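# Seat the held gear on its shaft, meshed with neighbours

## Task

The left gripper already holds a gear positioned just over the top of a shaft. Lower the gear down the shaft until it is fully seated and sits perpendicular to the shaft, with its teeth engaged with both neighbouring gears. Forcing or jamming the gear too hard makes the task fail.

## Robot and tools

Robot: two 6-joint arms, left_arm and right_arm. Each has a two-finger parallel gripper. In this task only the left gripper holds the gear, and the right arm can stay where it is.

Frames: the scene frame has its origin at table-top height, midway between the two arm bases. +x points out over the table, +z points up, and left_arm sits on the +y side. The left base is near (-0.002, +0.346, -0.010) m and the right base near (+0.001, -0.273, -0.005) m, each slightly tilted. Each arm reports its hand pose (end_effector_position in metres, end_effector_quat_wxyz) in its own base frame. These readings can be off by a few cm. The fixed camera and the table use the scene frame. The gripper's fingers point along its +z axis and close along its y axis. end_effector_position is the point between the finger pads.

Joint row: every command row has 14 plain numbers. The first 7 are for left_arm: waist, shoulder, elbow, wrist pitch, wrist yaw, wrist roll, then gripper opening. The next 7 are the same for right_arm. Joint numbers are absolute target angles in radians, not offsets. Stated ranges: waist -2.618..3.054, shoulder 0..3.142, elbow 0..3.142, wrist pitch -1.571..1.571, wrist yaw -1.571..1.571, wrist roll -2.094..2.094. A target more than 0.059 rad beyond a range end, and farther out than the present angle, gets the call refused. The opening runs from -1 (closed) to +1 (fully open). The pad gap is roughly 87 mm at +1, 69 at 0.5, 43 at 0, 18 at -0.5 and 0 at -1. To keep gripping, keep sending an opening a little below the grip_measured reading at contact; about 0.04 below gives full force. Every row must repeat both grippers' openings, because 0 is a real command. To hold a joint or an arm still, resend its 'Joint targets' values.

execute_actions(actions, cameras): actions is a list of actions. Each action is a list of up to 15 rows, one row per 1/30 s control step. If you give fewer than 15 rows, the last row is held for the remaining steps. Per step, each joint target is kept within 0.339 rad of the measured angle for the waist, shoulder and elbow, and within 2.2 rad for the wrist joints. If the targets would move a gripper more than 200 mm, the arm's targets are pulled back. An empty actions list returns the full state plus images from all cameras. cameras is a list of names (cam_low, cam_left_wrist, cam_right_wrist), ["all"], or [].

move(target, speed, blend, opening_speed, blocking, cameras): target is one 14-number row of absolute joint angles plus openings, or a list of up to 15 such rows visited in order, all within 10 s. All joints travel together, so the hand follows a curve rather than a straight line. speed is in rad/s for the joint with the farthest to go, from 0.01 to 12.57, default 0.5. It can be a single value or one per target. blend, in rad, lets the path round off intermediate targets; 0 means a full stop at each one. opening_speed is the rate of change of the opening per second, at least 0.2. With blocking=false the call returns after about 0.5 s while the move continues, and a new move takes over from the running one. The result adds a 'move:' line: done, off_target (at rest more than 0.035 rad from the target), moving, held, or fault, and possibly limits=held. done does not tell you whether the arm is touching anything. Faster moves and targets set deeper past contact press harder.

wait(seconds 0..10, cameras): lets time pass while each arm holds its last command. stop(cameras): brakes a running move. zoom_image(camera, region): region is [x0, y0, x1, y1] in pixels of that camera's latest full image, at most 504 by 504. read_manual(section): returns only licence text. finished_scene(scene 1..3): ends the scene and cannot be undone. After ending scene 1, make no further calls in that reply.

Result lines: Joint positions (rad, with each gripper last on a 0 closed to 1 open scale), Joint velocities (may read 'within noise'), Joint targets (what the joints are being driven to right now), Tool commands, grip_measured (on the same -1..+1 scale you command), joint torques (N m; positive toward a larger angle; joints 1 to 3 wrap at ±28), and motor temperatures. 'joint sent to its limit' means a target was clipped at the joint's real end. 'joint command not followed' means the clearance check altered some targets. MOTOR HOT appears at 75 °C; at 90 °C an OVER-TEMPERATURE FAULT folds that arm and disables it.

Cameras: cam_low is fixed on a beam behind the arms, and each arm also has a wrist camera. All images are 672x504. Calibration data is supplied for each one.

Suggested order: take a snapshot with an empty actions list. Check the gear's alignment over the shaft using cam_low and cam_left_wrist, zooming where useful. Lower the left hand slowly in small joint steps, keeping the gear level and holding the grip closed. Turn the wrist roll slightly if the teeth need to line up with the neighbouring gears. Stop when the gear is seated, open the gripper gently, and lift clear.

Avoid: letting go of the gear while it is moving, forcing it down against resistance, fast or hard contacts, touching the bar, plate or rail near the bases, contact between the two arms or between a gripper and the other arm's fingers, putting load on a wrist camera cable, and anything leaving the table. Loose parts can occasionally get a small push.

Each tool is called after ">>>" in YAML: its name, and indented under it one key for each argument.

## Session

>>> execute_actions:
  actions: []
  cameras: ["cam_low","cam_left_wrist"]

>>> zoom_image:
  camera: "cam_left_wrist"
  region: [150, 0, 600, 360]

>>> zoom_image:
  camera: "cam_low"
  region: [300, 140, 440, 240]

Scene clock: 0.00 s.
left_arm: end_effector_position=(+0.2812, -0.1467, +0.1214) grip_measured=-0.521 end_effector_quat_wxyz=(-0.005, +0.857, +0.516, +0.004) | right_arm: end_effector_position=(+0.3825, +0.0000, +0.3604) grip_measured=+0.968 end_effector_quat_wxyz=(+0.707, +0.000, +0.707, +0.000)
Joint positions: left_arm=[-0.618 1.756 1.506 -1.326 -0.011 1.441 0.239] | right_arm=[0 1.047 1.047 0 0 0 0.984]
Joint velocities: within noise
Joint torques (N m): no reading
Motor temperatures (°C): left_arm=[26 30 33 27 22 24 25] | right_arm=[22 32 31 23 26 22 25]
Heat: left arm: 33 °C; right arm: 32 °C.
Joint targets: left_arm=[-0.618 1.749 1.511 -1.331 -0.014 1.441] | right_arm=[-0.001 1.049 1.056 0.001 0.001 0.000]
Tool commands: left_gripper/opening=-1.0 right_gripper/opening=+1.0
Images, in order (width x height): cam_low 672x504, cam_left_wrist 672x504.

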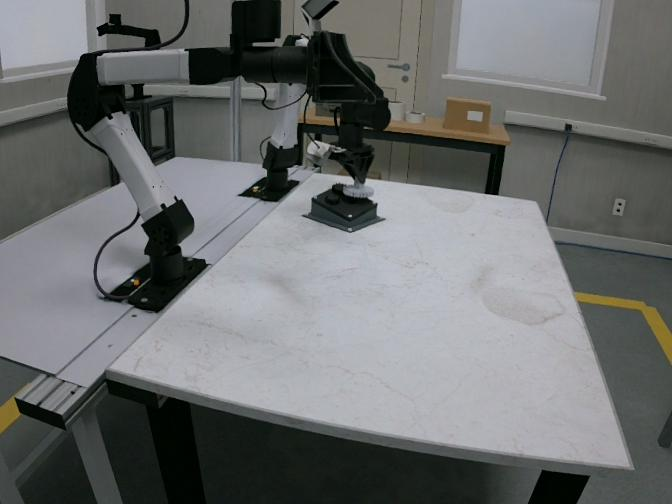

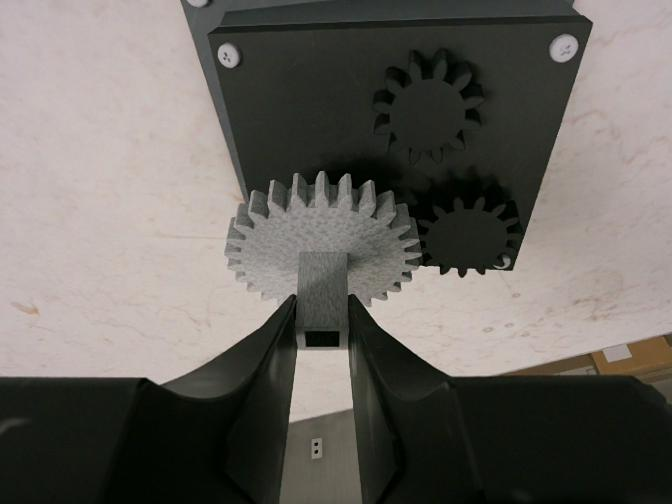

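Scaled by 1.120 from the camera's 672x504 image, which has a finer 960x720 frame.

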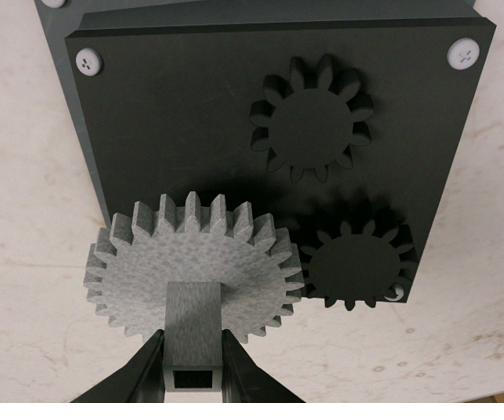

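Scaled by 3.600 from the camera's 672x504 image, which has a finer 960x720 frame.

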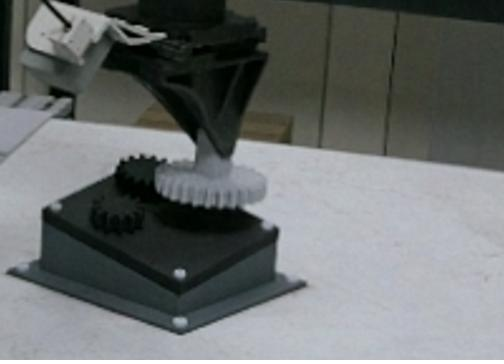

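>>> move:
  target:
    - [-0.63,1.735,1.60,-1.42,-0.014,1.441,-1,-0.001,1.048,1.056,0.002,0.001,0,1]
    - [-0.72,1.60,1.84,-1.561,-0.014,1.441,-1,-0.001,1.048,1.056,0.002,0.001,0,1]
  blend: [0.05,0]
  speed: 0.6
  cameras: ["cam_left_wrist"]

>>> zoom_image:
  camera: "cam_left_wrist"
  region: [310, 0, 590, 200]

>>> zoom_image:
  camera: "cam_left_wrist"
  region: [210, 150, 435, 360]

Scene clock: 1.60 s.
left_arm: end_effector_position=(+0.2632, -0.1712, +0.2483) grip_measured=-0.521 end_effector_quat_wxyz=(+0.116, +0.874, +0.470, +0.050) | right_arm: end_effector_position=(+0.3825, +0.0000, +0.3604) grip_measured=+0.968 end_effector_quat_wxyz=(+0.707, +0.000, +0.707, +0.000)
Joint positions: left_arm=[-0.715 1.603 1.829 -1.543 -0.011 1.441 0.239] | right_arm=[0 1.047 1.047 0 0 0 0.984]
Joint torques (N m): left_arm=[-0.54 -6.08 6 0.84 -0.05 -0.05] | right_arm=[-0.28 -2.37 8.18 1.85 -0.02 -0.01]
Heat: left arm: 33 °C; right arm: 32 °C.
Joint targets: left_arm=[-0.720 1.600 1.840 -1.561 -0.014 1.441] | right_arm=[-0.001 1.048 1.056 0.002 0.001 0.000]
move: done; blend cut to 0.0445 rad at target 1
camera_calibration:
cam_left_wrist: T_world_to_cam=[[-0.816644, 0.516262, -0.258004, 0.361409], [0.179065, 0.651624, 0.737104, -0.0985343], [0.54866, 0.555752, -0.624589, 0.249873], [0, 0, 0, 1]] pos_world=[0.175691, -0.261242, 0.321943]
Images, in order (width x height): cam_left_wrist 672x504.

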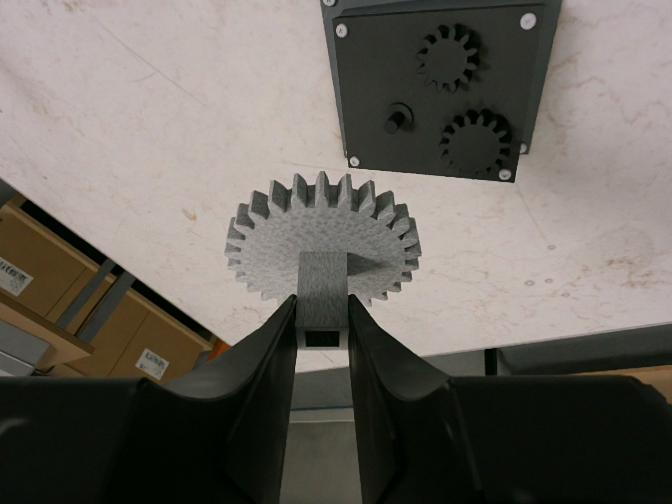

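Scaled by 1.800 from the camera's 672x504 image, which has a finer 960x720 frame.

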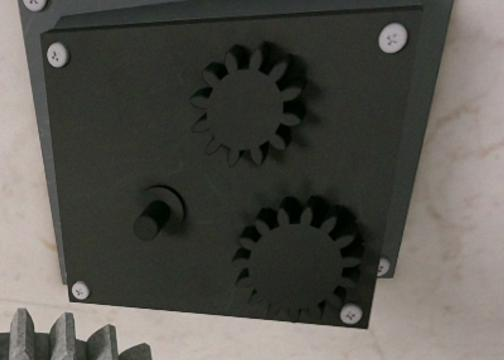

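Scaled by 2.240 from the camera's 672x504 image, which has a finer 960x720 frame.

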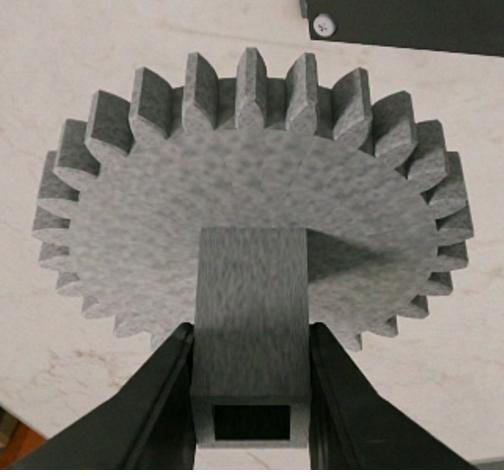

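>>> zoom_image:
  camera: "cam_left_wrist"
  region: [405, 15, 495, 105]

>>> zoom_image:
  camera: "cam_left_wrist"
  region: [430, 100, 525, 190]

>>> zoom_image:
  camera: "cam_left_wrist"
  region: [330, 90, 450, 190]

Scaled by 5.600 from the camera's 672x504 image, which has a finer 960x720 frame.

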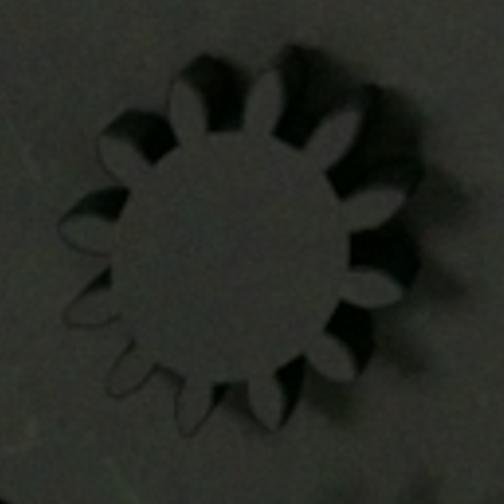

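Scaled by 5.305 from the camera's 672x504 image, which has a finer 960x720 frame.

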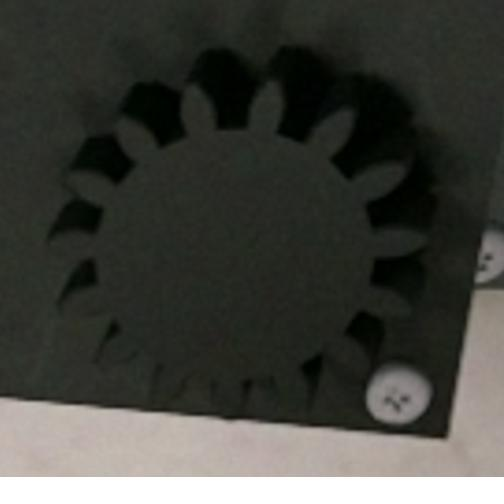

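Scaled by 4.200 from the camera's 672x504 image, which has a finer 960x720 frame.

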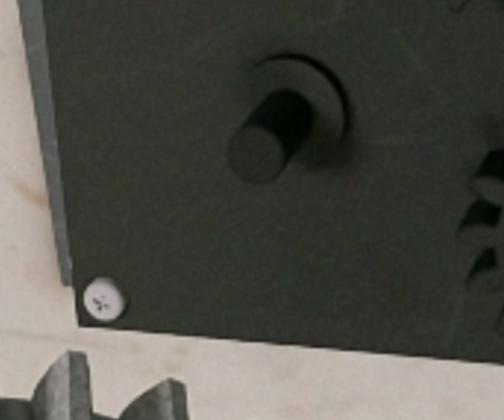

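>>> move:
  target:
    - [-0.723,1.85,1.76,-1.550,-0.127,1.348,-1,-0.001,1.048,1.056,0.002,0.001,0,1]
    - [-0.723,1.893,1.668,-1.512,-0.127,1.348,-1,-0.001,1.048,1.056,0.002,0.001,0,1]
  blend: [0.03,0]
  speed: [0.6,0.3]
  cameras: ["cam_left_wrist","cam_low"]

>>> zoom_image:
  camera: "cam_left_wrist"
  region: [200, 0, 560, 330]

>>> zoom_image:
  camera: "cam_low"
  region: [310, 150, 410, 230]

Scene clock: 6.40 s.
left_arm: end_effector_position=(+0.2714, -0.1555, +0.1343) grip_measured=-0.521 end_effector_quat_wxyz=(-0.091, +0.859, +0.503, +0.030) | right_arm: end_effector_position=(+0.3825, +0.0000, +0.3604) grip_measured=+0.968 end_effector_quat_wxyz=(+0.707, +0.000, +0.707, +0.000)
Joint positions: left_arm=[-0.715 1.882 1.677 -1.52 -0.114 1.358 0.239] | right_arm=[0 1.047 1.047 0 0 0 0.984]
Joint torques (N m): left_arm=[-0.76 -7.45 4.42 0.24 -0.2 -0.12] | right_arm=[-0.29 -2.39 8.18 1.85 -0.03 -0.01]
Heat: left arm: 34 °C; right arm: 32 °C.
Joint targets: left_arm=[-0.723 1.893 1.668 -1.512 -0.127 1.348] | right_arm=[-0.001 1.048 1.056 0.002 0.001 0.000]
move: done
camera_calibration:
cam_left_wrist: T_world_to_cam=[[-0.878074, 0.464535, 0.11486, 0.289105], [0.323995, 0.400496, 0.857106, -0.120712], [0.352154, 0.789817, -0.502172, 0.238711], [0, 0, 0, 1]] pos_world=[0.208902, -0.274493, 0.19013]
Images, in order (width x height): cam_low 672x504, cam_left_wrist 672x504.

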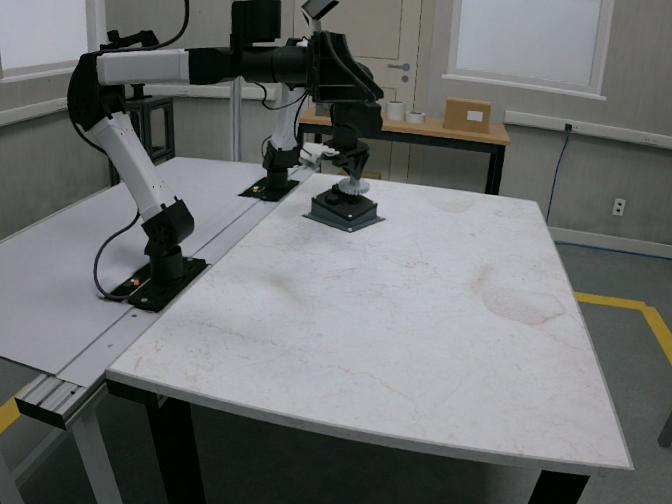

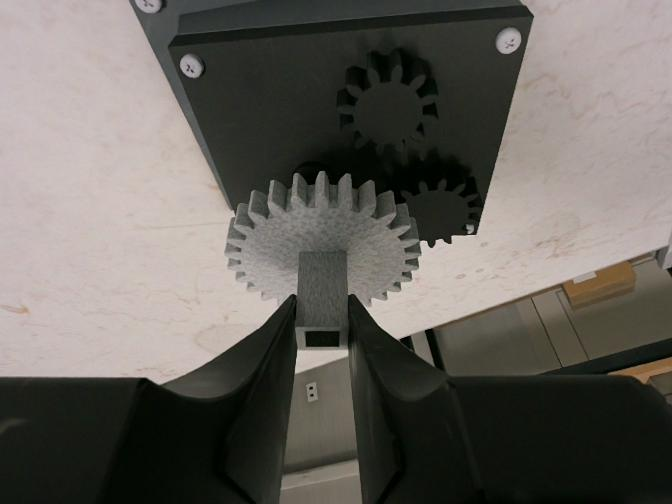

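Scaled by 1.400 from the camera's 672x504 image, which has a finer 960x720 frame.

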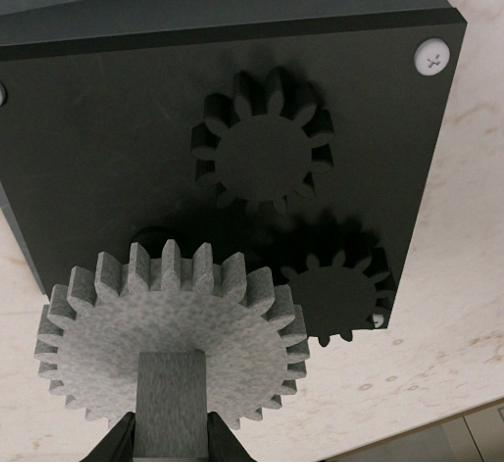

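Scaled by 5.040 from the camera's 672x504 image, which has a finer 960x720 frame.

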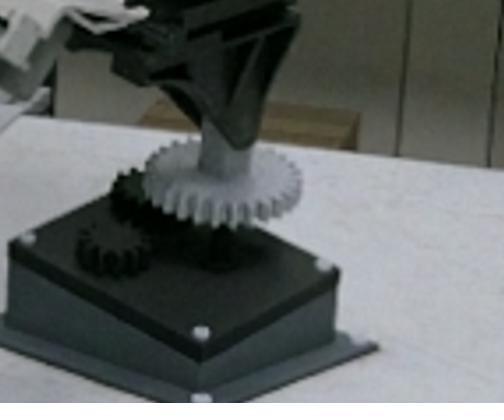

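>>> move:
  target: [-0.729,1.908,1.624,-1.471,-0.140,1.348,-1,-0.001,1.048,1.056,0.002,0.001,0,1]
  speed: 0.12
  cameras: ["cam_left_wrist"]

>>> zoom_image:
  camera: "cam_left_wrist"
  region: [180, 20, 360, 200]

>>> zoom_image:
  camera: "cam_left_wrist"
  region: [320, 20, 530, 270]

Scene clock: 8.57 s.
left_arm: end_effector_position=(+0.2719, -0.1554, +0.1209) grip_measured=-0.521 end_effector_quat_wxyz=(-0.099, +0.860, +0.500, +0.034) | right_arm: end_effector_position=(+0.3825, +0.0000, +0.3604) grip_measured=+0.968 end_effector_quat_wxyz=(+0.707, +0.000, +0.707, +0.000)
Joint positions: left_arm=[-0.721 1.894 1.634 -1.479 -0.127 1.358 0.239] | right_arm=[0 1.047 1.047 0 0 0 0.984]
Joint torques (N m): left_arm=[-0.77 -7.32 4.31 0.21 -0.2 -0.13] | right_arm=[-0.29 -2.39 8.18 1.84 -0.03 -0.01]
Heat: left arm: 34 °C; right arm: 32 °C.
Joint targets: left_arm=[-0.729 1.908 1.624 -1.471 -0.140 1.348] | right_arm=[-0.001 1.048 1.056 0.002 0.001 0.000]
move: done
camera_calibration:
cam_left_wrist: T_world_to_cam=[[-0.874189, 0.469053, 0.12563, 0.289264], [0.328918, 0.381656, 0.863801, -0.114533], [0.357221, 0.796447, -0.48792, 0.229653], [0, 0, 0, 1]] pos_world=[0.208507, -0.274874, 0.174645]
Images, in order (width x height): cam_left_wrist 672x504.

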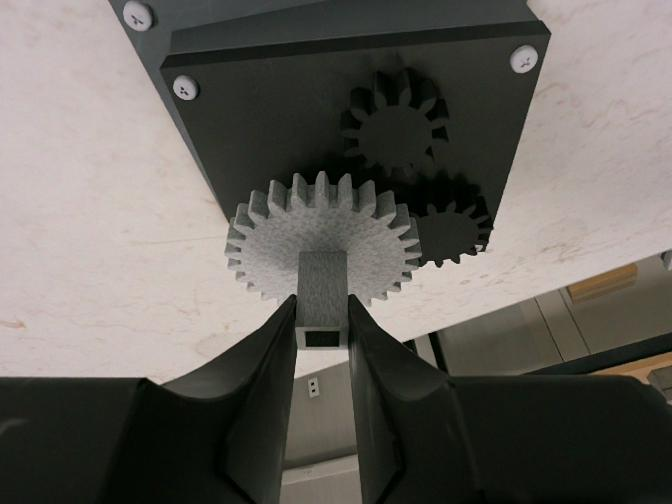

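Scaled by 2.800 from the camera's 672x504 image, which has a finer 960x720 frame.

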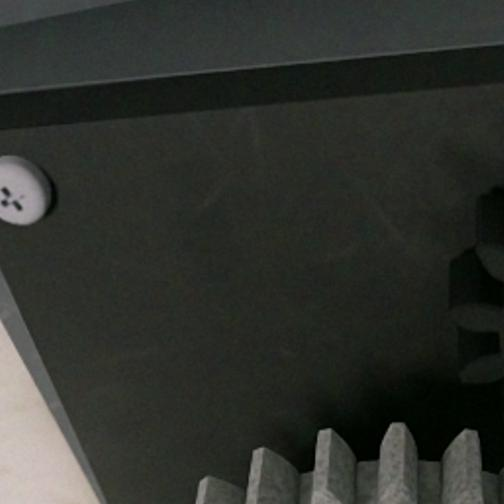

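Scaled by 2.016 from the camera's 672x504 image, which has a finer 960x720 frame.

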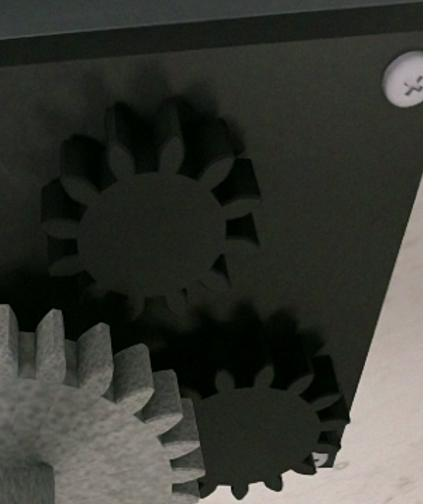

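>>> move:
  target:
    - [-0.711,1.916,1.632,-1.472,-0.138,1.348,-1,-0.001,1.048,1.056,0.002,0.001,0,1]
    - [-0.711,1.912,1.606,-1.447,-0.138,1.348,-1,-0.001,1.048,1.056,0.002,0.001,0,1]
  speed: [0.1,0.06]
  cameras: ["cam_left_wrist"]

>>> zoom_image:
  camera: "cam_left_wrist"
  region: [150, 20, 400, 200]

>>> zoom_image:
  camera: "cam_left_wrist"
  region: [320, 20, 540, 270]

Scene clock: 11.13 s.
left_arm: end_effector_position=(+0.2745, -0.1553, +0.1171) grip_measured=-0.521 end_effector_quat_wxyz=(-0.100, +0.860, +0.499, +0.039) | right_arm: end_effector_position=(+0.3825, +0.0000, +0.3604) grip_measured=+0.968 end_effector_quat_wxyz=(+0.707, +0.000, +0.707, +0.000)
Joint positions: left_arm=[-0.721 1.9 1.626 -1.462 -0.138 1.357 0.239] | right_arm=[0 1.047 1.047 0 0 0 0.984]
Joint torques (N m): left_arm=[0.98 -7.58 3.59 0.28 -0.09 -0.12] | right_arm=[-0.28 -2.39 8.18 1.85 -0.03 -0.01]
Heat: left arm: 34 °C; right arm: 33 °C.
Joint targets: left_arm=[-0.711 1.912 1.606 -1.447 -0.138 1.348] | right_arm=[-0.001 1.048 1.056 0.002 0.001 0.000]
move: done
camera_calibration:
cam_left_wrist: T_world_to_cam=[[-0.874714, 0.469132, 0.121618, 0.292696], [0.32212, 0.37529, 0.869135, -0.111922], [0.362097, 0.79942, -0.479388, 0.22499], [0, 0, 0, 1]] pos_world=[0.210609, -0.275171, 0.169536]
Images, in order (width x height): cam_left_wrist 672x504.

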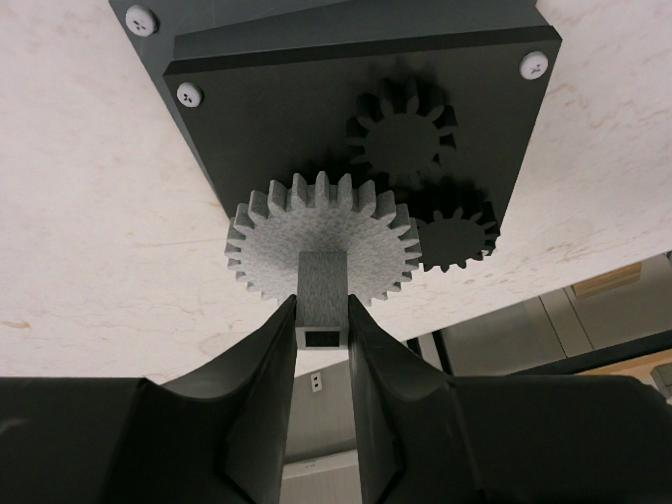

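Scaled by 2.016 from the camera's 672x504 image, which has a finer 960x720 frame.

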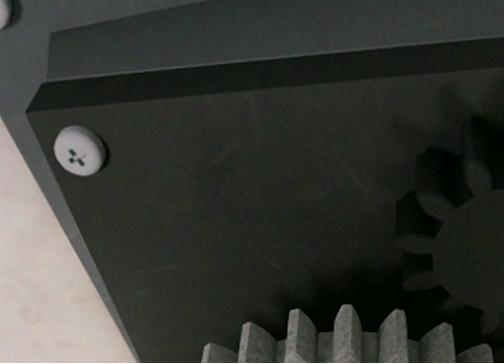

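Scaled by 2.016 from the camera's 672x504 image, which has a finer 960x720 frame.

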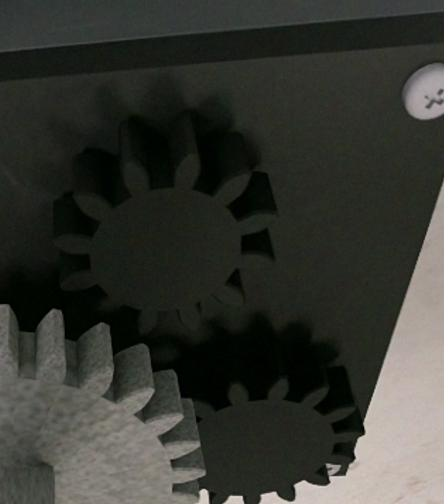

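>>> move:
  target:
    - [-0.711,1.912,1.616,-1.460,-0.116,1.348,-1,-0.001,1.048,1.056,0.002,0.001,0,1]
    - [-0.711,1.915,1.606,-1.449,-0.118,1.348,-1,-0.001,1.048,1.056,0.002,0.001,0,1]
  speed: [0.08,0.05]

>>> move:
  target: [-0.711,1.915,1.600,-1.442,-0.118,1.348,-1,-0.001,1.048,1.056,0.002,0.001,0,1]
  speed: 0.05

Scene clock: 12.93 s.
left_arm: end_effector_position=(+0.2744, -0.1554, +0.1171) grip_measured=-0.521 end_effector_quat_wxyz=(-0.100, +0.860, +0.499, +0.039) | right_arm: end_effector_position=(+0.3825, +0.0000, +0.3604) grip_measured=+0.968 end_effector_quat_wxyz=(+0.707, +0.000, +0.707, +0.000)
Joint positions: left_arm=[-0.721 1.9 1.626 -1.462 -0.137 1.357 0.239] | right_arm=[0 1.047 1.047 0 0 0 0.984]
Joint torques (N m): left_arm=[0.98 -7.34 3.59 0.26 0.09 -0.12] | right_arm=[-0.29 -2.39 8.18 1.85 -0.03 -0.01]
Heat: left arm: 34 °C; right arm: 33 °C.
Joint targets: left_arm=[-0.711 1.915 1.606 -1.449 -0.118 1.348] | right_arm=[-0.001 1.048 1.056 0.002 0.001 0.000]
move: done

Scene clock: 13.63 s.
left_arm: end_effector_position=(+0.2744, -0.1553, +0.1169) grip_measured=-0.521 end_effector_quat_wxyz=(-0.100, +0.860, +0.499, +0.039) | right_arm: end_effector_position=(+0.3825, +0.0000, +0.3604) grip_measured=+0.968 end_effector_quat_wxyz=(+0.707, +0.000, +0.707, +0.000)
Joint positions: left_arm=[-0.721 1.9 1.625 -1.462 -0.137 1.357 0.239] | right_arm=[0 1.047 1.047 0 0 0 0.984]
Joint torques (N m): left_arm=[0.98 -7.34 3.15 0.32 0.09 -0.13] | right_arm=[-0.28 -2.39 8.18 1.85 -0.03 -0.01]
Heat: left arm: 34 °C; right arm: 33 °C.
Joint targets: left_arm=[-0.711 1.915 1.600 -1.442 -0.118 1.348] | right_arm=[-0.001 1.048 1.056 0.002 0.001 0.000]
move: done

>>> move:
  target: [-0.734,1.915,1.602,-1.445,-0.118,1.348,-1,-0.001,1.048,1.056,0.002,0.001,0,1]
  speed: 0.05

>>> move:
  target: [-0.738,1.915,1.602,-1.445,-0.118,1.348,-1,-0.001,1.048,1.056,0.002,0.001,0,1]
  speed: 0.05

Scene clock: 14.50 s.
left_arm: end_effector_position=(+0.2735, -0.1568, +0.1170) grip_measured=-0.521 end_effector_quat_wxyz=(-0.100, +0.861, +0.497, +0.040) | right_arm: end_effector_position=(+0.3825, +0.0000, +0.3604) grip_measured=+0.968 end_effector_quat_wxyz=(+0.707, +0.000, +0.707, +0.000)
Joint positions: left_arm=[-0.726 1.9 1.625 -1.462 -0.138 1.356 0.239] | right_arm=[0 1.047 1.047 0 0 0 0.984]
Joint torques (N m): left_arm=[-0.69 -7.34 3.33 0.29 0.1 -0.12] | right_arm=[-0.28 -2.37 8.18 1.85 -0.03 -0.01]
Heat: left arm: 34 °C; right arm: 33 °C.
Joint targets: left_arm=[-0.734 1.915 1.602 -1.445 -0.118 1.348] | right_arm=[-0.001 1.048 1.056 0.002 0.001 0.000]
move: done

Scene clock: 15.20 s.
left_arm: end_effector_position=(+0.2730, -0.1577, +0.1170) grip_measured=-0.521 end_effector_quat_wxyz=(-0.100, +0.862, +0.496, +0.040) | right_arm: end_effector_position=(+0.3825, +0.0000, +0.3604) grip_measured=+0.968 end_effector_quat_wxyz=(+0.707, +0.000, +0.707, +0.000)
Joint positions: left_arm=[-0.73 1.9 1.625 -1.462 -0.138 1.356 0.239] | right_arm=[0 1.047 1.047 0 0 0 0.984]
Joint torques (N m): left_arm=[-0.75 -7.35 3.32 0.29 0.09 -0.12] | right_arm=[-0.29 -2.39 8.18 1.85 -0.03 -0.01]
Motor temperatures (°C): left_arm=[26 33 34 27 22 24 25] | right_arm=[22 32 33 28 26 22 25]
Heat: left arm: 34 °C; right arm: 33 °C.
Joint targets: left_arm=[-0.738 1.915 1.602 -1.445 -0.118 1.348] | right_arm=[-0.001 1.048 1.056 0.002 0.001 0.000]
move: done

>>> move:
  target: [-0.738,1.915,1.602,-1.475,-0.118,1.348,-1,-0.001,1.048,1.056,0.002,0.001,0,1]
  speed: 0.05

>>> move:
  target: [-0.738,1.915,1.600,-1.482,-0.118,1.348,-1,-0.001,1.048,1.056,0.002,0.001,0,1]
  speed: 0.05
  cameras: ["cam_left_wrist"]

>>> zoom_image:
  camera: "cam_left_wrist"
  region: [150, 20, 400, 200]

>>> zoom_image:
  camera: "cam_left_wrist"
  region: [320, 20, 540, 270]

Scene clock: 16.23 s.
left_arm: end_effector_position=(+0.2729, -0.1577, +0.1170) grip_measured=-0.521 end_effector_quat_wxyz=(-0.100, +0.862, +0.496, +0.040) | right_arm: end_effector_position=(+0.3825, +0.0000, +0.3604) grip_measured=+0.968 end_effector_quat_wxyz=(+0.707, +0.000, +0.707, +0.000)
Joint positions: left_arm=[-0.73 1.9 1.625 -1.462 -0.138 1.356 0.239] | right_arm=[0 1.047 1.047 0 0 0 0.984]
Joint torques (N m): left_arm=[-0.77 -7.34 3.32 0.01 0.1 -0.12] | right_arm=[-0.29 -2.39 8.18 1.84 -0.03 -0.01]
Heat: left arm: 35 °C; right arm: 33 °C.
Joint targets: left_arm=[-0.738 1.915 1.602 -1.475 -0.118 1.348] | right_arm=[-0.001 1.048 1.056 0.002 0.001 0.000]
move: done

Scene clock: 16.93 s.
left_arm: end_effector_position=(+0.2724, -0.1572, +0.1171) grip_measured=-0.521 end_effector_quat_wxyz=(-0.102, +0.862, +0.495, +0.039) | right_arm: end_effector_position=(+0.3825, +0.0000, +0.3604) grip_measured=+0.968 end_effector_quat_wxyz=(+0.707, +0.000, +0.707, +0.000)
Joint positions: left_arm=[-0.73 1.9 1.625 -1.465 -0.138 1.356 0.239] | right_arm=[0 1.047 1.047 0 0 0 0.984]
Joint torques (N m): left_arm=[-0.76 -7.35 3.17 -0.03 0.1 -0.12] | right_arm=[-0.29 -2.39 8.18 1.85 -0.03 -0.01]
Heat: left arm: 35 °C; right arm: 33 °C.
Joint targets: left_arm=[-0.738 1.915 1.600 -1.482 -0.118 1.348] | right_arm=[-0.001 1.048 1.056 0.002 0.001 0.000]
move: done
camera_calibration:
cam_left_wrist: T_world_to_cam=[[-0.870218, 0.47649, 0.125211, 0.29129], [0.327808, 0.370282, 0.869156, -0.112802], [0.367781, 0.797401, -0.478424, 0.225266], [0, 0, 0, 1]] pos_world=[0.207614, -0.276655, 0.169342]
Images, in order (width x height): cam_left_wrist 672x504.

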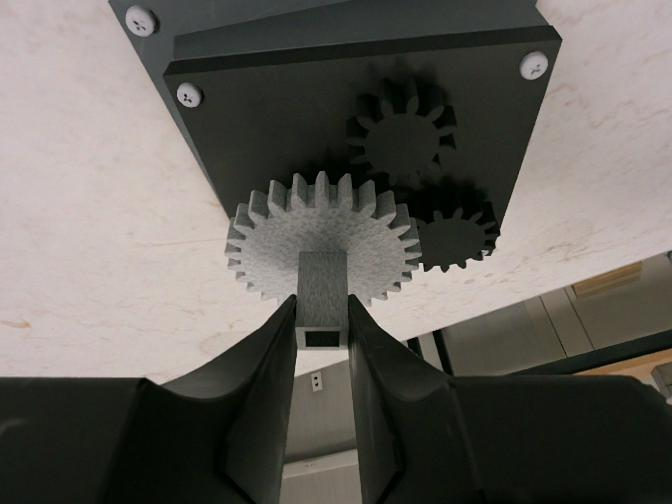

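Scaled by 2.016 from the camera's 672x504 image, which has a finer 960x720 frame.

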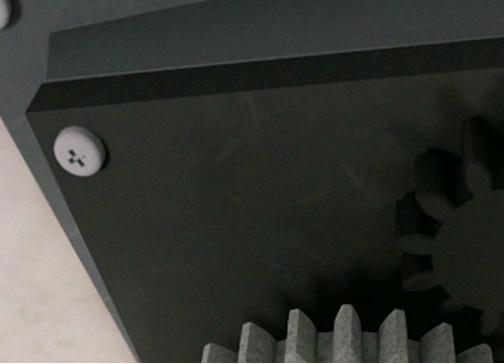

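Scaled by 2.016 from the camera's 672x504 image, which has a finer 960x720 frame.

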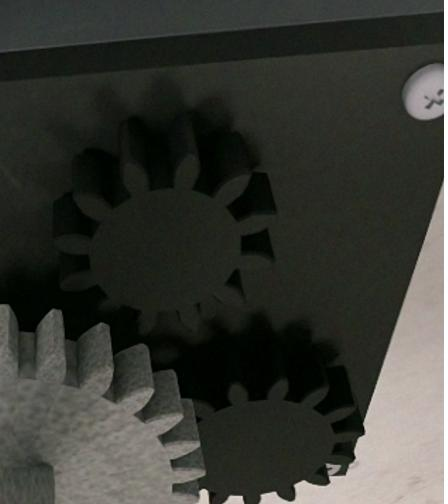

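>>> move:
  target: [-0.748,1.915,1.604,-1.465,-0.118,1.348,-1,-0.001,1.048,1.056,0.002,0.001,0,1]
  speed: 0.05
  cameras: ["cam_left_wrist"]

>>> zoom_image:
  camera: "cam_left_wrist"
  region: [150, 20, 400, 200]

>>> zoom_image:
  camera: "cam_left_wrist"
  region: [320, 20, 540, 270]

Scene clock: 18.00 s.
left_arm: end_effector_position=(+0.2714, -0.1584, +0.1171) grip_measured=-0.521 end_effector_quat_wxyz=(-0.103, +0.864, +0.492, +0.042) | right_arm: end_effector_position=(+0.3825, +0.0000, +0.3604) grip_measured=+0.968 end_effector_quat_wxyz=(+0.707, +0.000, +0.707, +0.000)
Joint positions: left_arm=[-0.737 1.9 1.623 -1.465 -0.143 1.356 0.239] | right_arm=[0 1.047 1.047 0 0 0 0.984]
Joint torques (N m): left_arm=[-0.98 -7.34 3.62 0.13 0.13 -0.12] | right_arm=[-0.29 -2.4 8.2 1.85 -0.03 -0.01]
Heat: left arm: 35 °C; right arm: 34 °C.
Joint targets: left_arm=[-0.748 1.915 1.604 -1.465 -0.118 1.348] | right_arm=[-0.001 1.048 1.056 0.002 0.001 0.000]
move: done
camera_calibration:
cam_left_wrist: T_world_to_cam=[[-0.866391, 0.483172, 0.126141, 0.290888], [0.329544, 0.363421, 0.871393, -0.113818], [0.375191, 0.796536, -0.474091, 0.223913], [0, 0, 0, 1]] pos_world=[0.20552, -0.27754, 0.168643]
Images, in order (width x height): cam_left_wrist 672x504.

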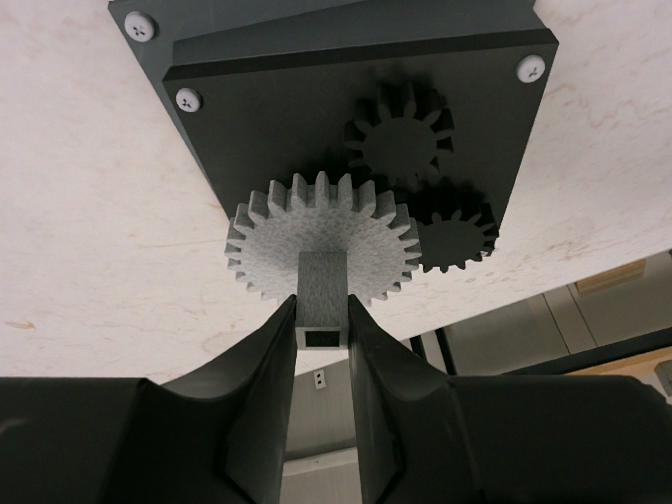

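Scaled by 2.016 from the camera's 672x504 image, which has a finer 960x720 frame.

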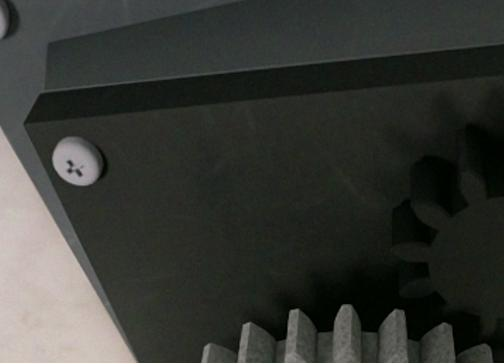

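Scaled by 2.016 from the camera's 672x504 image, which has a finer 960x720 frame.

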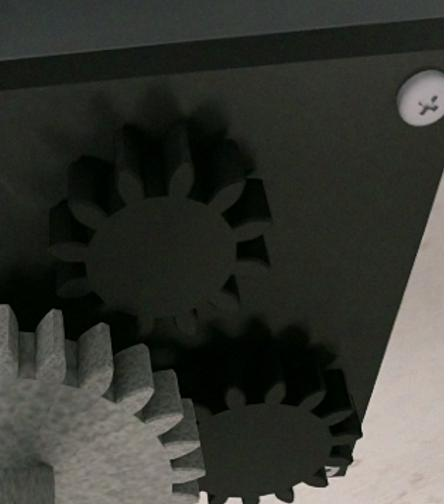

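>>> move:
  target: [-0.751,1.929,1.618,-1.470,-0.118,1.348,-1,-0.001,1.048,1.056,0.002,0.001,0,1]
  speed: 0.05
  cameras: ["cam_left_wrist"]

>>> zoom_image:
  camera: "cam_left_wrist"
  region: [150, 20, 400, 200]

>>> zoom_image:
  camera: "cam_left_wrist"
  region: [320, 20, 540, 270]

Scene clock: 18.90 s.
left_arm: end_effector_position=(+0.2714, -0.1584, +0.1171) grip_measured=-0.521 end_effector_quat_wxyz=(-0.103, +0.864, +0.492, +0.042) | right_arm: end_effector_position=(+0.3825, +0.0000, +0.3604) grip_measured=+0.968 end_effector_quat_wxyz=(+0.707, +0.000, +0.707, +0.000)
Joint positions: left_arm=[-0.737 1.9 1.623 -1.465 -0.143 1.356 0.239] | right_arm=[0 1.047 1.047 0 0 0 0.984]
Joint torques (N m): left_arm=[-1.28 -6.23 4.74 0.08 0.13 -0.12] | right_arm=[-0.29 -2.39 8.2 1.85 -0.02 -0.01]
Heat: left arm: 35 °C; right arm: 34 °C.
Joint targets: left_arm=[-0.751 1.929 1.618 -1.470 -0.118 1.348] | right_arm=[-0.001 1.048 1.056 0.002 0.001 0.000]
move: done
camera_calibration:
cam_left_wrist: T_world_to_cam=[[-0.866391, 0.483172, 0.126141, 0.290888], [0.329544, 0.363421, 0.871393, -0.113818], [0.375191, 0.796536, -0.474091, 0.223913], [0, 0, 0, 1]] pos_world=[0.20552, -0.27754, 0.168643]
Images, in order (width x height): cam_left_wrist 672x504.

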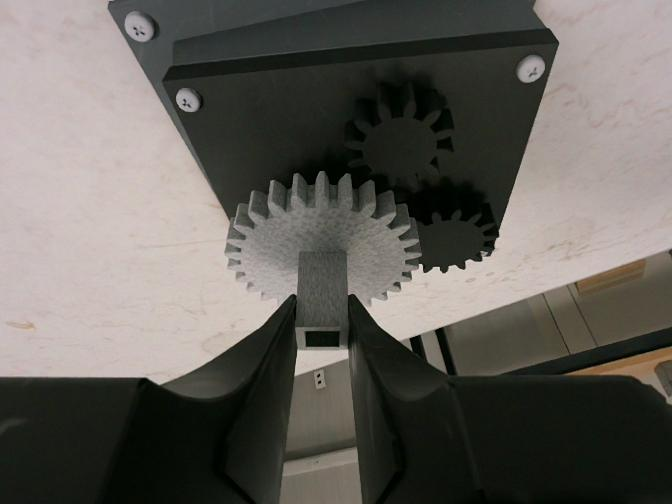

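Scaled by 2.016 from the camera's 672x504 image, which has a finer 960x720 frame.

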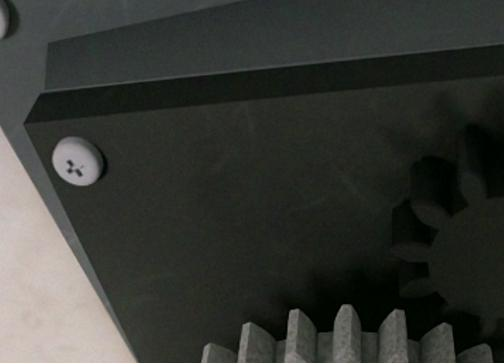

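Scaled by 2.016 from the camera's 672x504 image, which has a finer 960x720 frame.

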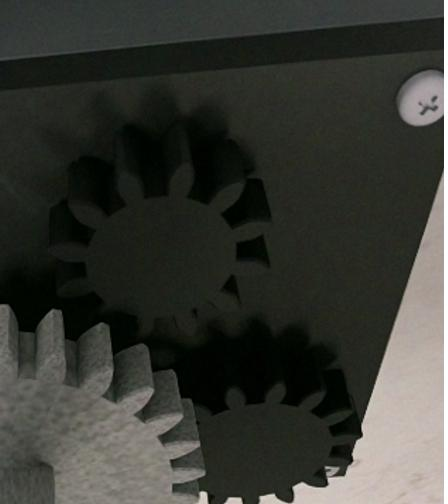

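>>> move:
  target:
    - [-0.751,1.938,1.625,-1.472,-0.118,1.348,-1,-0.001,1.048,1.056,0.002,0.001,0,1]
    - [-0.751,1.943,1.628,-1.473,-0.118,1.348,-1,-0.001,1.048,1.056,0.002,0.001,0,1]
  speed: 0.05
  cameras: ["cam_left_wrist"]

>>> zoom_image:
  camera: "cam_left_wrist"
  region: [150, 20, 400, 200]

>>> zoom_image:
  camera: "cam_left_wrist"
  region: [320, 20, 540, 270]

Scene clock: 20.20 s.
left_arm: end_effector_position=(+0.2719, -0.1593, +0.1166) grip_measured=-0.521 end_effector_quat_wxyz=(-0.106, +0.865, +0.489, +0.044) | right_arm: end_effector_position=(+0.3825, +0.0000, +0.3604) grip_measured=+0.968 end_effector_quat_wxyz=(+0.707, +0.000, +0.707, +0.000)
Joint positions: left_arm=[-0.742 1.907 1.627 -1.467 -0.149 1.356 0.239] | right_arm=[0 1.047 1.047 0 0 0 0.984]
Joint torques (N m): left_arm=[-0.84 -5.61 5.19 0.05 0.19 -0.12] | right_arm=[-0.29 -2.37 8.2 1.85 -0.02 0]
Heat: left arm: 35 °C; right arm: 34 °C.
Joint targets: left_arm=[-0.751 1.943 1.628 -1.473 -0.118 1.348] | right_arm=[-0.001 1.048 1.056 0.002 0.001 0.000]
move: off_target (left_arm); left_arm: the shoulder is farthest, 0.036 rad from its target
camera_calibration:
cam_left_wrist: T_world_to_cam=[[-0.863783, 0.487182, 0.128575, 0.29151], [0.330294, 0.35478, 0.874664, -0.115232], [0.380505, 0.797988, -0.467367, 0.222174], [0, 0, 0, 1]] pos_world=[0.205324, -0.278428, 0.167145]
Images, in order (width x height): cam_left_wrist 672x504.

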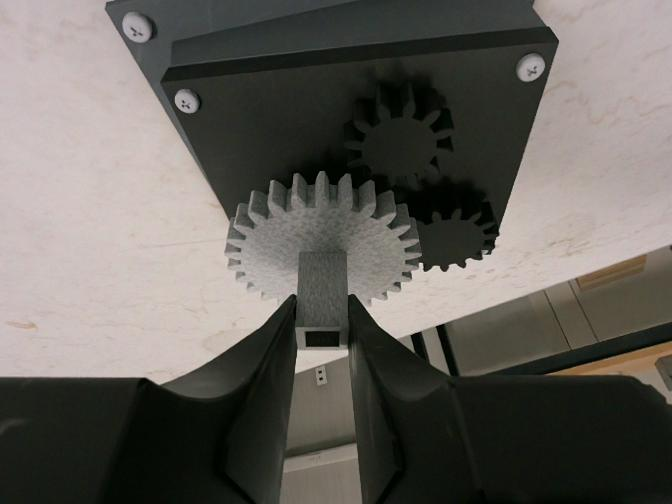

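Scaled by 2.016 from the camera's 672x504 image, which has a finer 960x720 frame.

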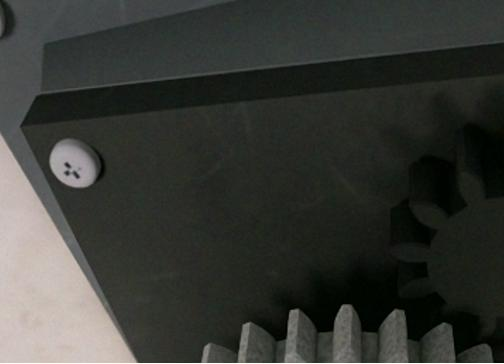

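Scaled by 2.016 from the camera's 672x504 image, which has a finer 960x720 frame.

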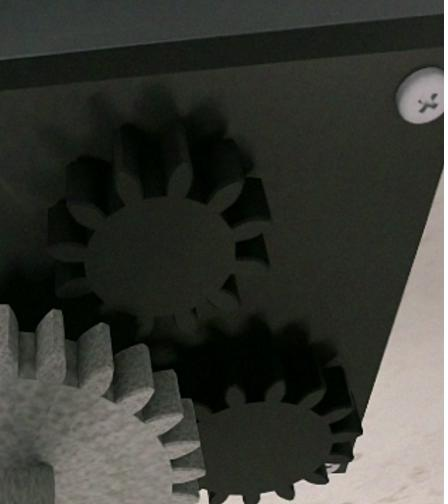

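>>> move:
  target: [-0.748,1.934,1.655,-1.495,-0.130,1.348,-1,-0.001,1.048,1.056,0.002,0.001,0,1]
  speed: 0.1
  cameras: ["cam_left_wrist"]

>>> zoom_image:
  camera: "cam_left_wrist"
  region: [150, 20, 400, 200]

>>> zoom_image:
  camera: "cam_left_wrist"
  region: [320, 20, 540, 270]

Scene clock: 21.17 s.
left_arm: end_effector_position=(+0.2715, -0.1597, +0.1171) grip_measured=-0.521 end_effector_quat_wxyz=(-0.109, +0.864, +0.489, +0.042) | right_arm: end_effector_position=(+0.3825, +0.0000, +0.3604) grip_measured=+0.968 end_effector_quat_wxyz=(+0.707, +0.000, +0.707, +0.000)
Joint positions: left_arm=[-0.742 1.914 1.638 -1.478 -0.146 1.356 0.239] | right_arm=[0 1.047 1.047 0 0 0 0.984]
Joint torques (N m): left_arm=[-0.55 -6.98 6.49 -0.06 0.05 -0.12] | right_arm=[-0.29 -2.39 8.2 1.85 -0.02 -0.01]
Heat: left arm: 35 °C; right arm: 34 °C.
Joint targets: left_arm=[-0.748 1.934 1.655 -1.495 -0.130 1.348] | right_arm=[-0.001 1.048 1.056 0.002 0.001 0.000]
move: done
camera_calibration:
cam_left_wrist: T_world_to_cam=[[-0.863071, 0.486318, 0.136396, 0.290046], [0.33676, 0.352804, 0.872996, -0.117311], [0.376432, 0.79939, -0.468268, 0.224249], [0, 0, 0, 1]] pos_world=[0.205422, -0.278929, 0.16786]
Images, in order (width x height): cam_left_wrist 672x504.

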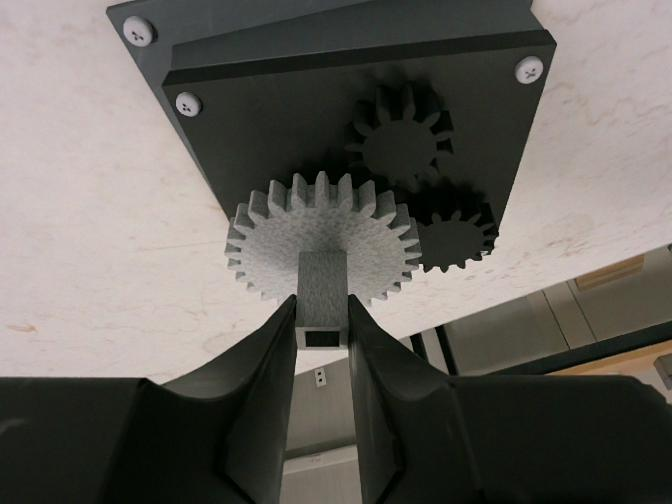

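Scaled by 2.016 from the camera's 672x504 image, which has a finer 960x720 frame.

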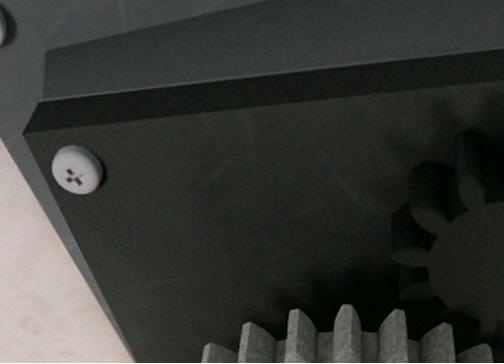

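Scaled by 2.016 from the camera's 672x504 image, which has a finer 960x720 frame.

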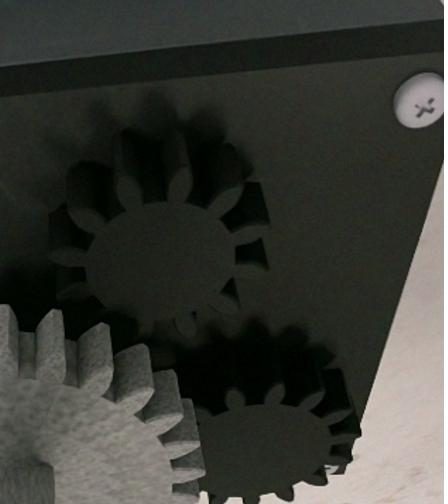

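>>> move:
  target: [-0.749,1.946,1.674,-1.502,-0.130,1.348,-1,-0.001,1.048,1.056,0.002,0.001,0,1]
  speed: 0.1
  cameras: ["cam_left_wrist"]

>>> zoom_image:
  camera: "cam_left_wrist"
  region: [150, 20, 400, 200]

>>> zoom_image:
  camera: "cam_left_wrist"
  region: [320, 20, 540, 270]

Scene clock: 22.27 s.
left_arm: end_effector_position=(+0.2729, -0.1620, +0.1159) grip_measured=-0.521 end_effector_quat_wxyz=(-0.110, +0.864, +0.489, +0.039) | right_arm: end_effector_position=(+0.3825, +0.0000, +0.3604) grip_measured=+0.968 end_effector_quat_wxyz=(+0.707, +0.000, +0.707, +0.000)
Joint positions: left_arm=[-0.742 1.928 1.654 -1.484 -0.141 1.356 0.239] | right_arm=[0 1.047 1.047 0 0 0 0.984]
Joint torques (N m): left_arm=[-0.66 -7.31 6.71 -0.08 0.01 -0.12] | right_arm=[-0.28 -2.39 8.18 1.85 -0.03 -0.01]
Heat: left arm: 35 °C; right arm: 34 °C.
Joint targets: left_arm=[-0.749 1.946 1.674 -1.502 -0.130 1.348] | right_arm=[-0.001 1.048 1.056 0.002 0.001 0.000]
move: done
camera_calibration:
cam_left_wrist: T_world_to_cam=[[-0.862575, 0.485635, 0.141856, 0.291566], [0.342245, 0.353602, 0.870537, -0.116935], [0.372603, 0.799453, -0.471214, 0.22651], [0, 0, 0, 1]] pos_world=[0.20712, -0.28133, 0.16717]
Images, in order (width x height): cam_left_wrist 672x504.

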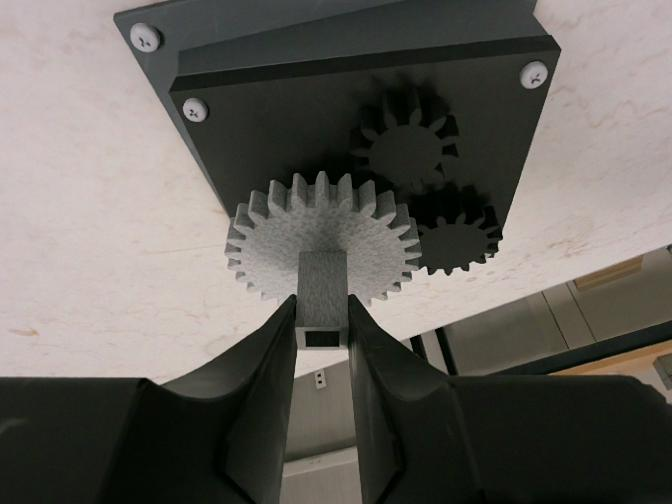

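Scaled by 2.016 from the camera's 672x504 image, which has a finer 960x720 frame.

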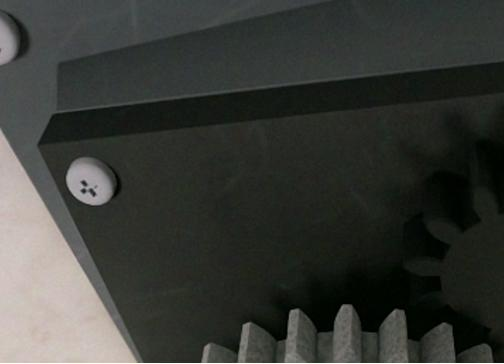

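Scaled by 2.016 from the camera's 672x504 image, which has a finer 960x720 frame.

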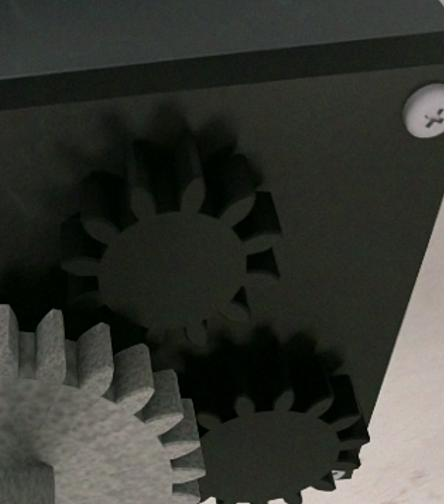

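>>> move:
  target:
    - [-0.749,1.946,1.650,-1.478,-0.130,1.348,-1,-0.001,1.048,1.056,0.002,0.001,0,1]
    - [-0.749,1.944,1.635,-1.465,-0.130,1.348,-1,-0.001,1.048,1.056,0.002,0.001,0,1]
  speed: 0.06
  cameras: ["cam_left_wrist"]

>>> zoom_image:
  camera: "cam_left_wrist"
  region: [150, 20, 400, 200]

>>> zoom_image:
  camera: "cam_left_wrist"
  region: [320, 20, 540, 270]

Scene clock: 36.00 s.
left_arm: end_effector_position=(+0.2728, -0.1616, +0.1144) grip_measured=-0.521 end_effector_quat_wxyz=(-0.111, +0.864, +0.489, +0.039) | right_arm: end_effector_position=(+0.3825, +0.0000, +0.3604) grip_measured=+0.968 end_effector_quat_wxyz=(+0.707, +0.000, +0.707, +0.000)
Joint positions: left_arm=[-0.742 1.928 1.647 -1.478 -0.143 1.356 0.239] | right_arm=[0 1.047 1.047 0 0 0 0.984]
Joint torques (N m): left_arm=[-0.65 -7.46 4.14 0.22 0.02 -0.12] | right_arm=[-0.31 -2.4 8.18 1.85 -0.02 -0.01]
Heat: left arm: 38 °C; right arm: 35 °C.
Joint targets: left_arm=[-0.749 1.944 1.635 -1.465 -0.130 1.348] | right_arm=[-0.001 1.048 1.056 0.002 0.001 0.000]
move: done
camera_calibration:
cam_left_wrist: T_world_to_cam=[[-0.862435, 0.485636, 0.142698, 0.291421], [0.342259, 0.351804, 0.871259, -0.116069], [0.372913, 0.800245, -0.469621, 0.225354], [0, 0, 0, 1]] pos_world=[0.20702, -0.281029, 0.165372]
Images, in order (width x height): cam_left_wrist 672x504.

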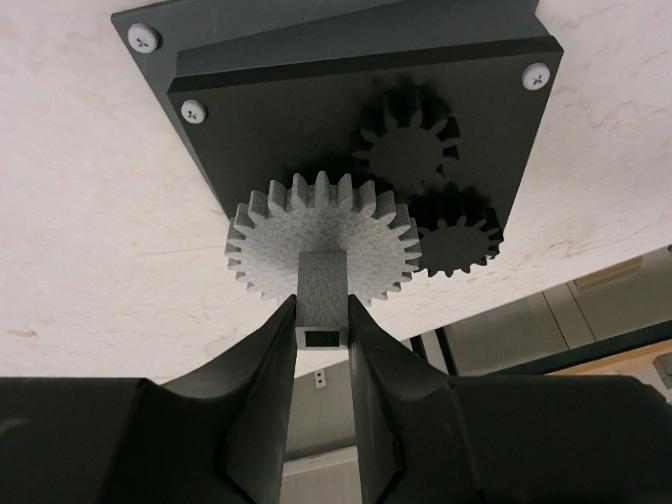

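Scaled by 2.016 from the camera's 672x504 image, which has a finer 960x720 frame.

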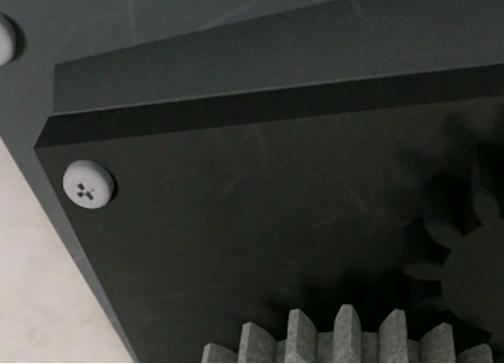

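Scaled by 2.016 from the camera's 672x504 image, which has a finer 960x720 frame.

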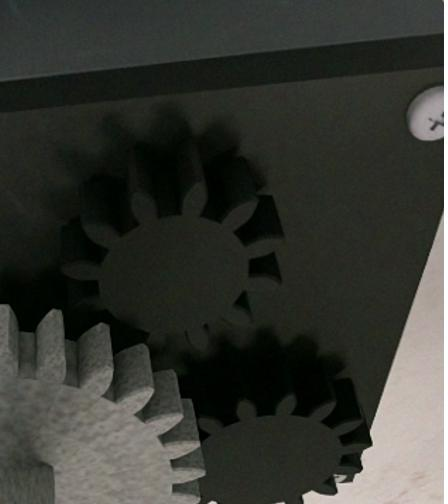

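>>> move:
  target: [-0.748,1.942,1.616,-1.449,-0.130,1.348,-1,-0.001,1.048,1.056,0.002,0.001,0,1]
  speed: 0.06

Scene clock: 36.87 s.
left_arm: end_effector_position=(+0.2733, -0.1616, +0.1113) grip_measured=-0.521 end_effector_quat_wxyz=(-0.111, +0.864, +0.489, +0.040) | right_arm: end_effector_position=(+0.3825, +0.0000, +0.3604) grip_measured=+0.968 end_effector_quat_wxyz=(+0.707, +0.000, +0.707, +0.000)
Joint positions: left_arm=[-0.742 1.928 1.635 -1.464 -0.145 1.356 0.239] | right_arm=[0 1.047 1.047 0 0 0 0.984]
Joint torques (N m): left_arm=[-0.54 -7.62 3.62 0.23 0.05 -0.12] | right_arm=[-0.29 -2.39 8.18 1.85 -0.02 -0.01]
Heat: left arm: 38 °C; right arm: 35 °C.
Joint targets: left_arm=[-0.748 1.942 1.616 -1.449 -0.130 1.348] | right_arm=[-0.001 1.048 1.056 0.002 0.001 0.000]
move: done


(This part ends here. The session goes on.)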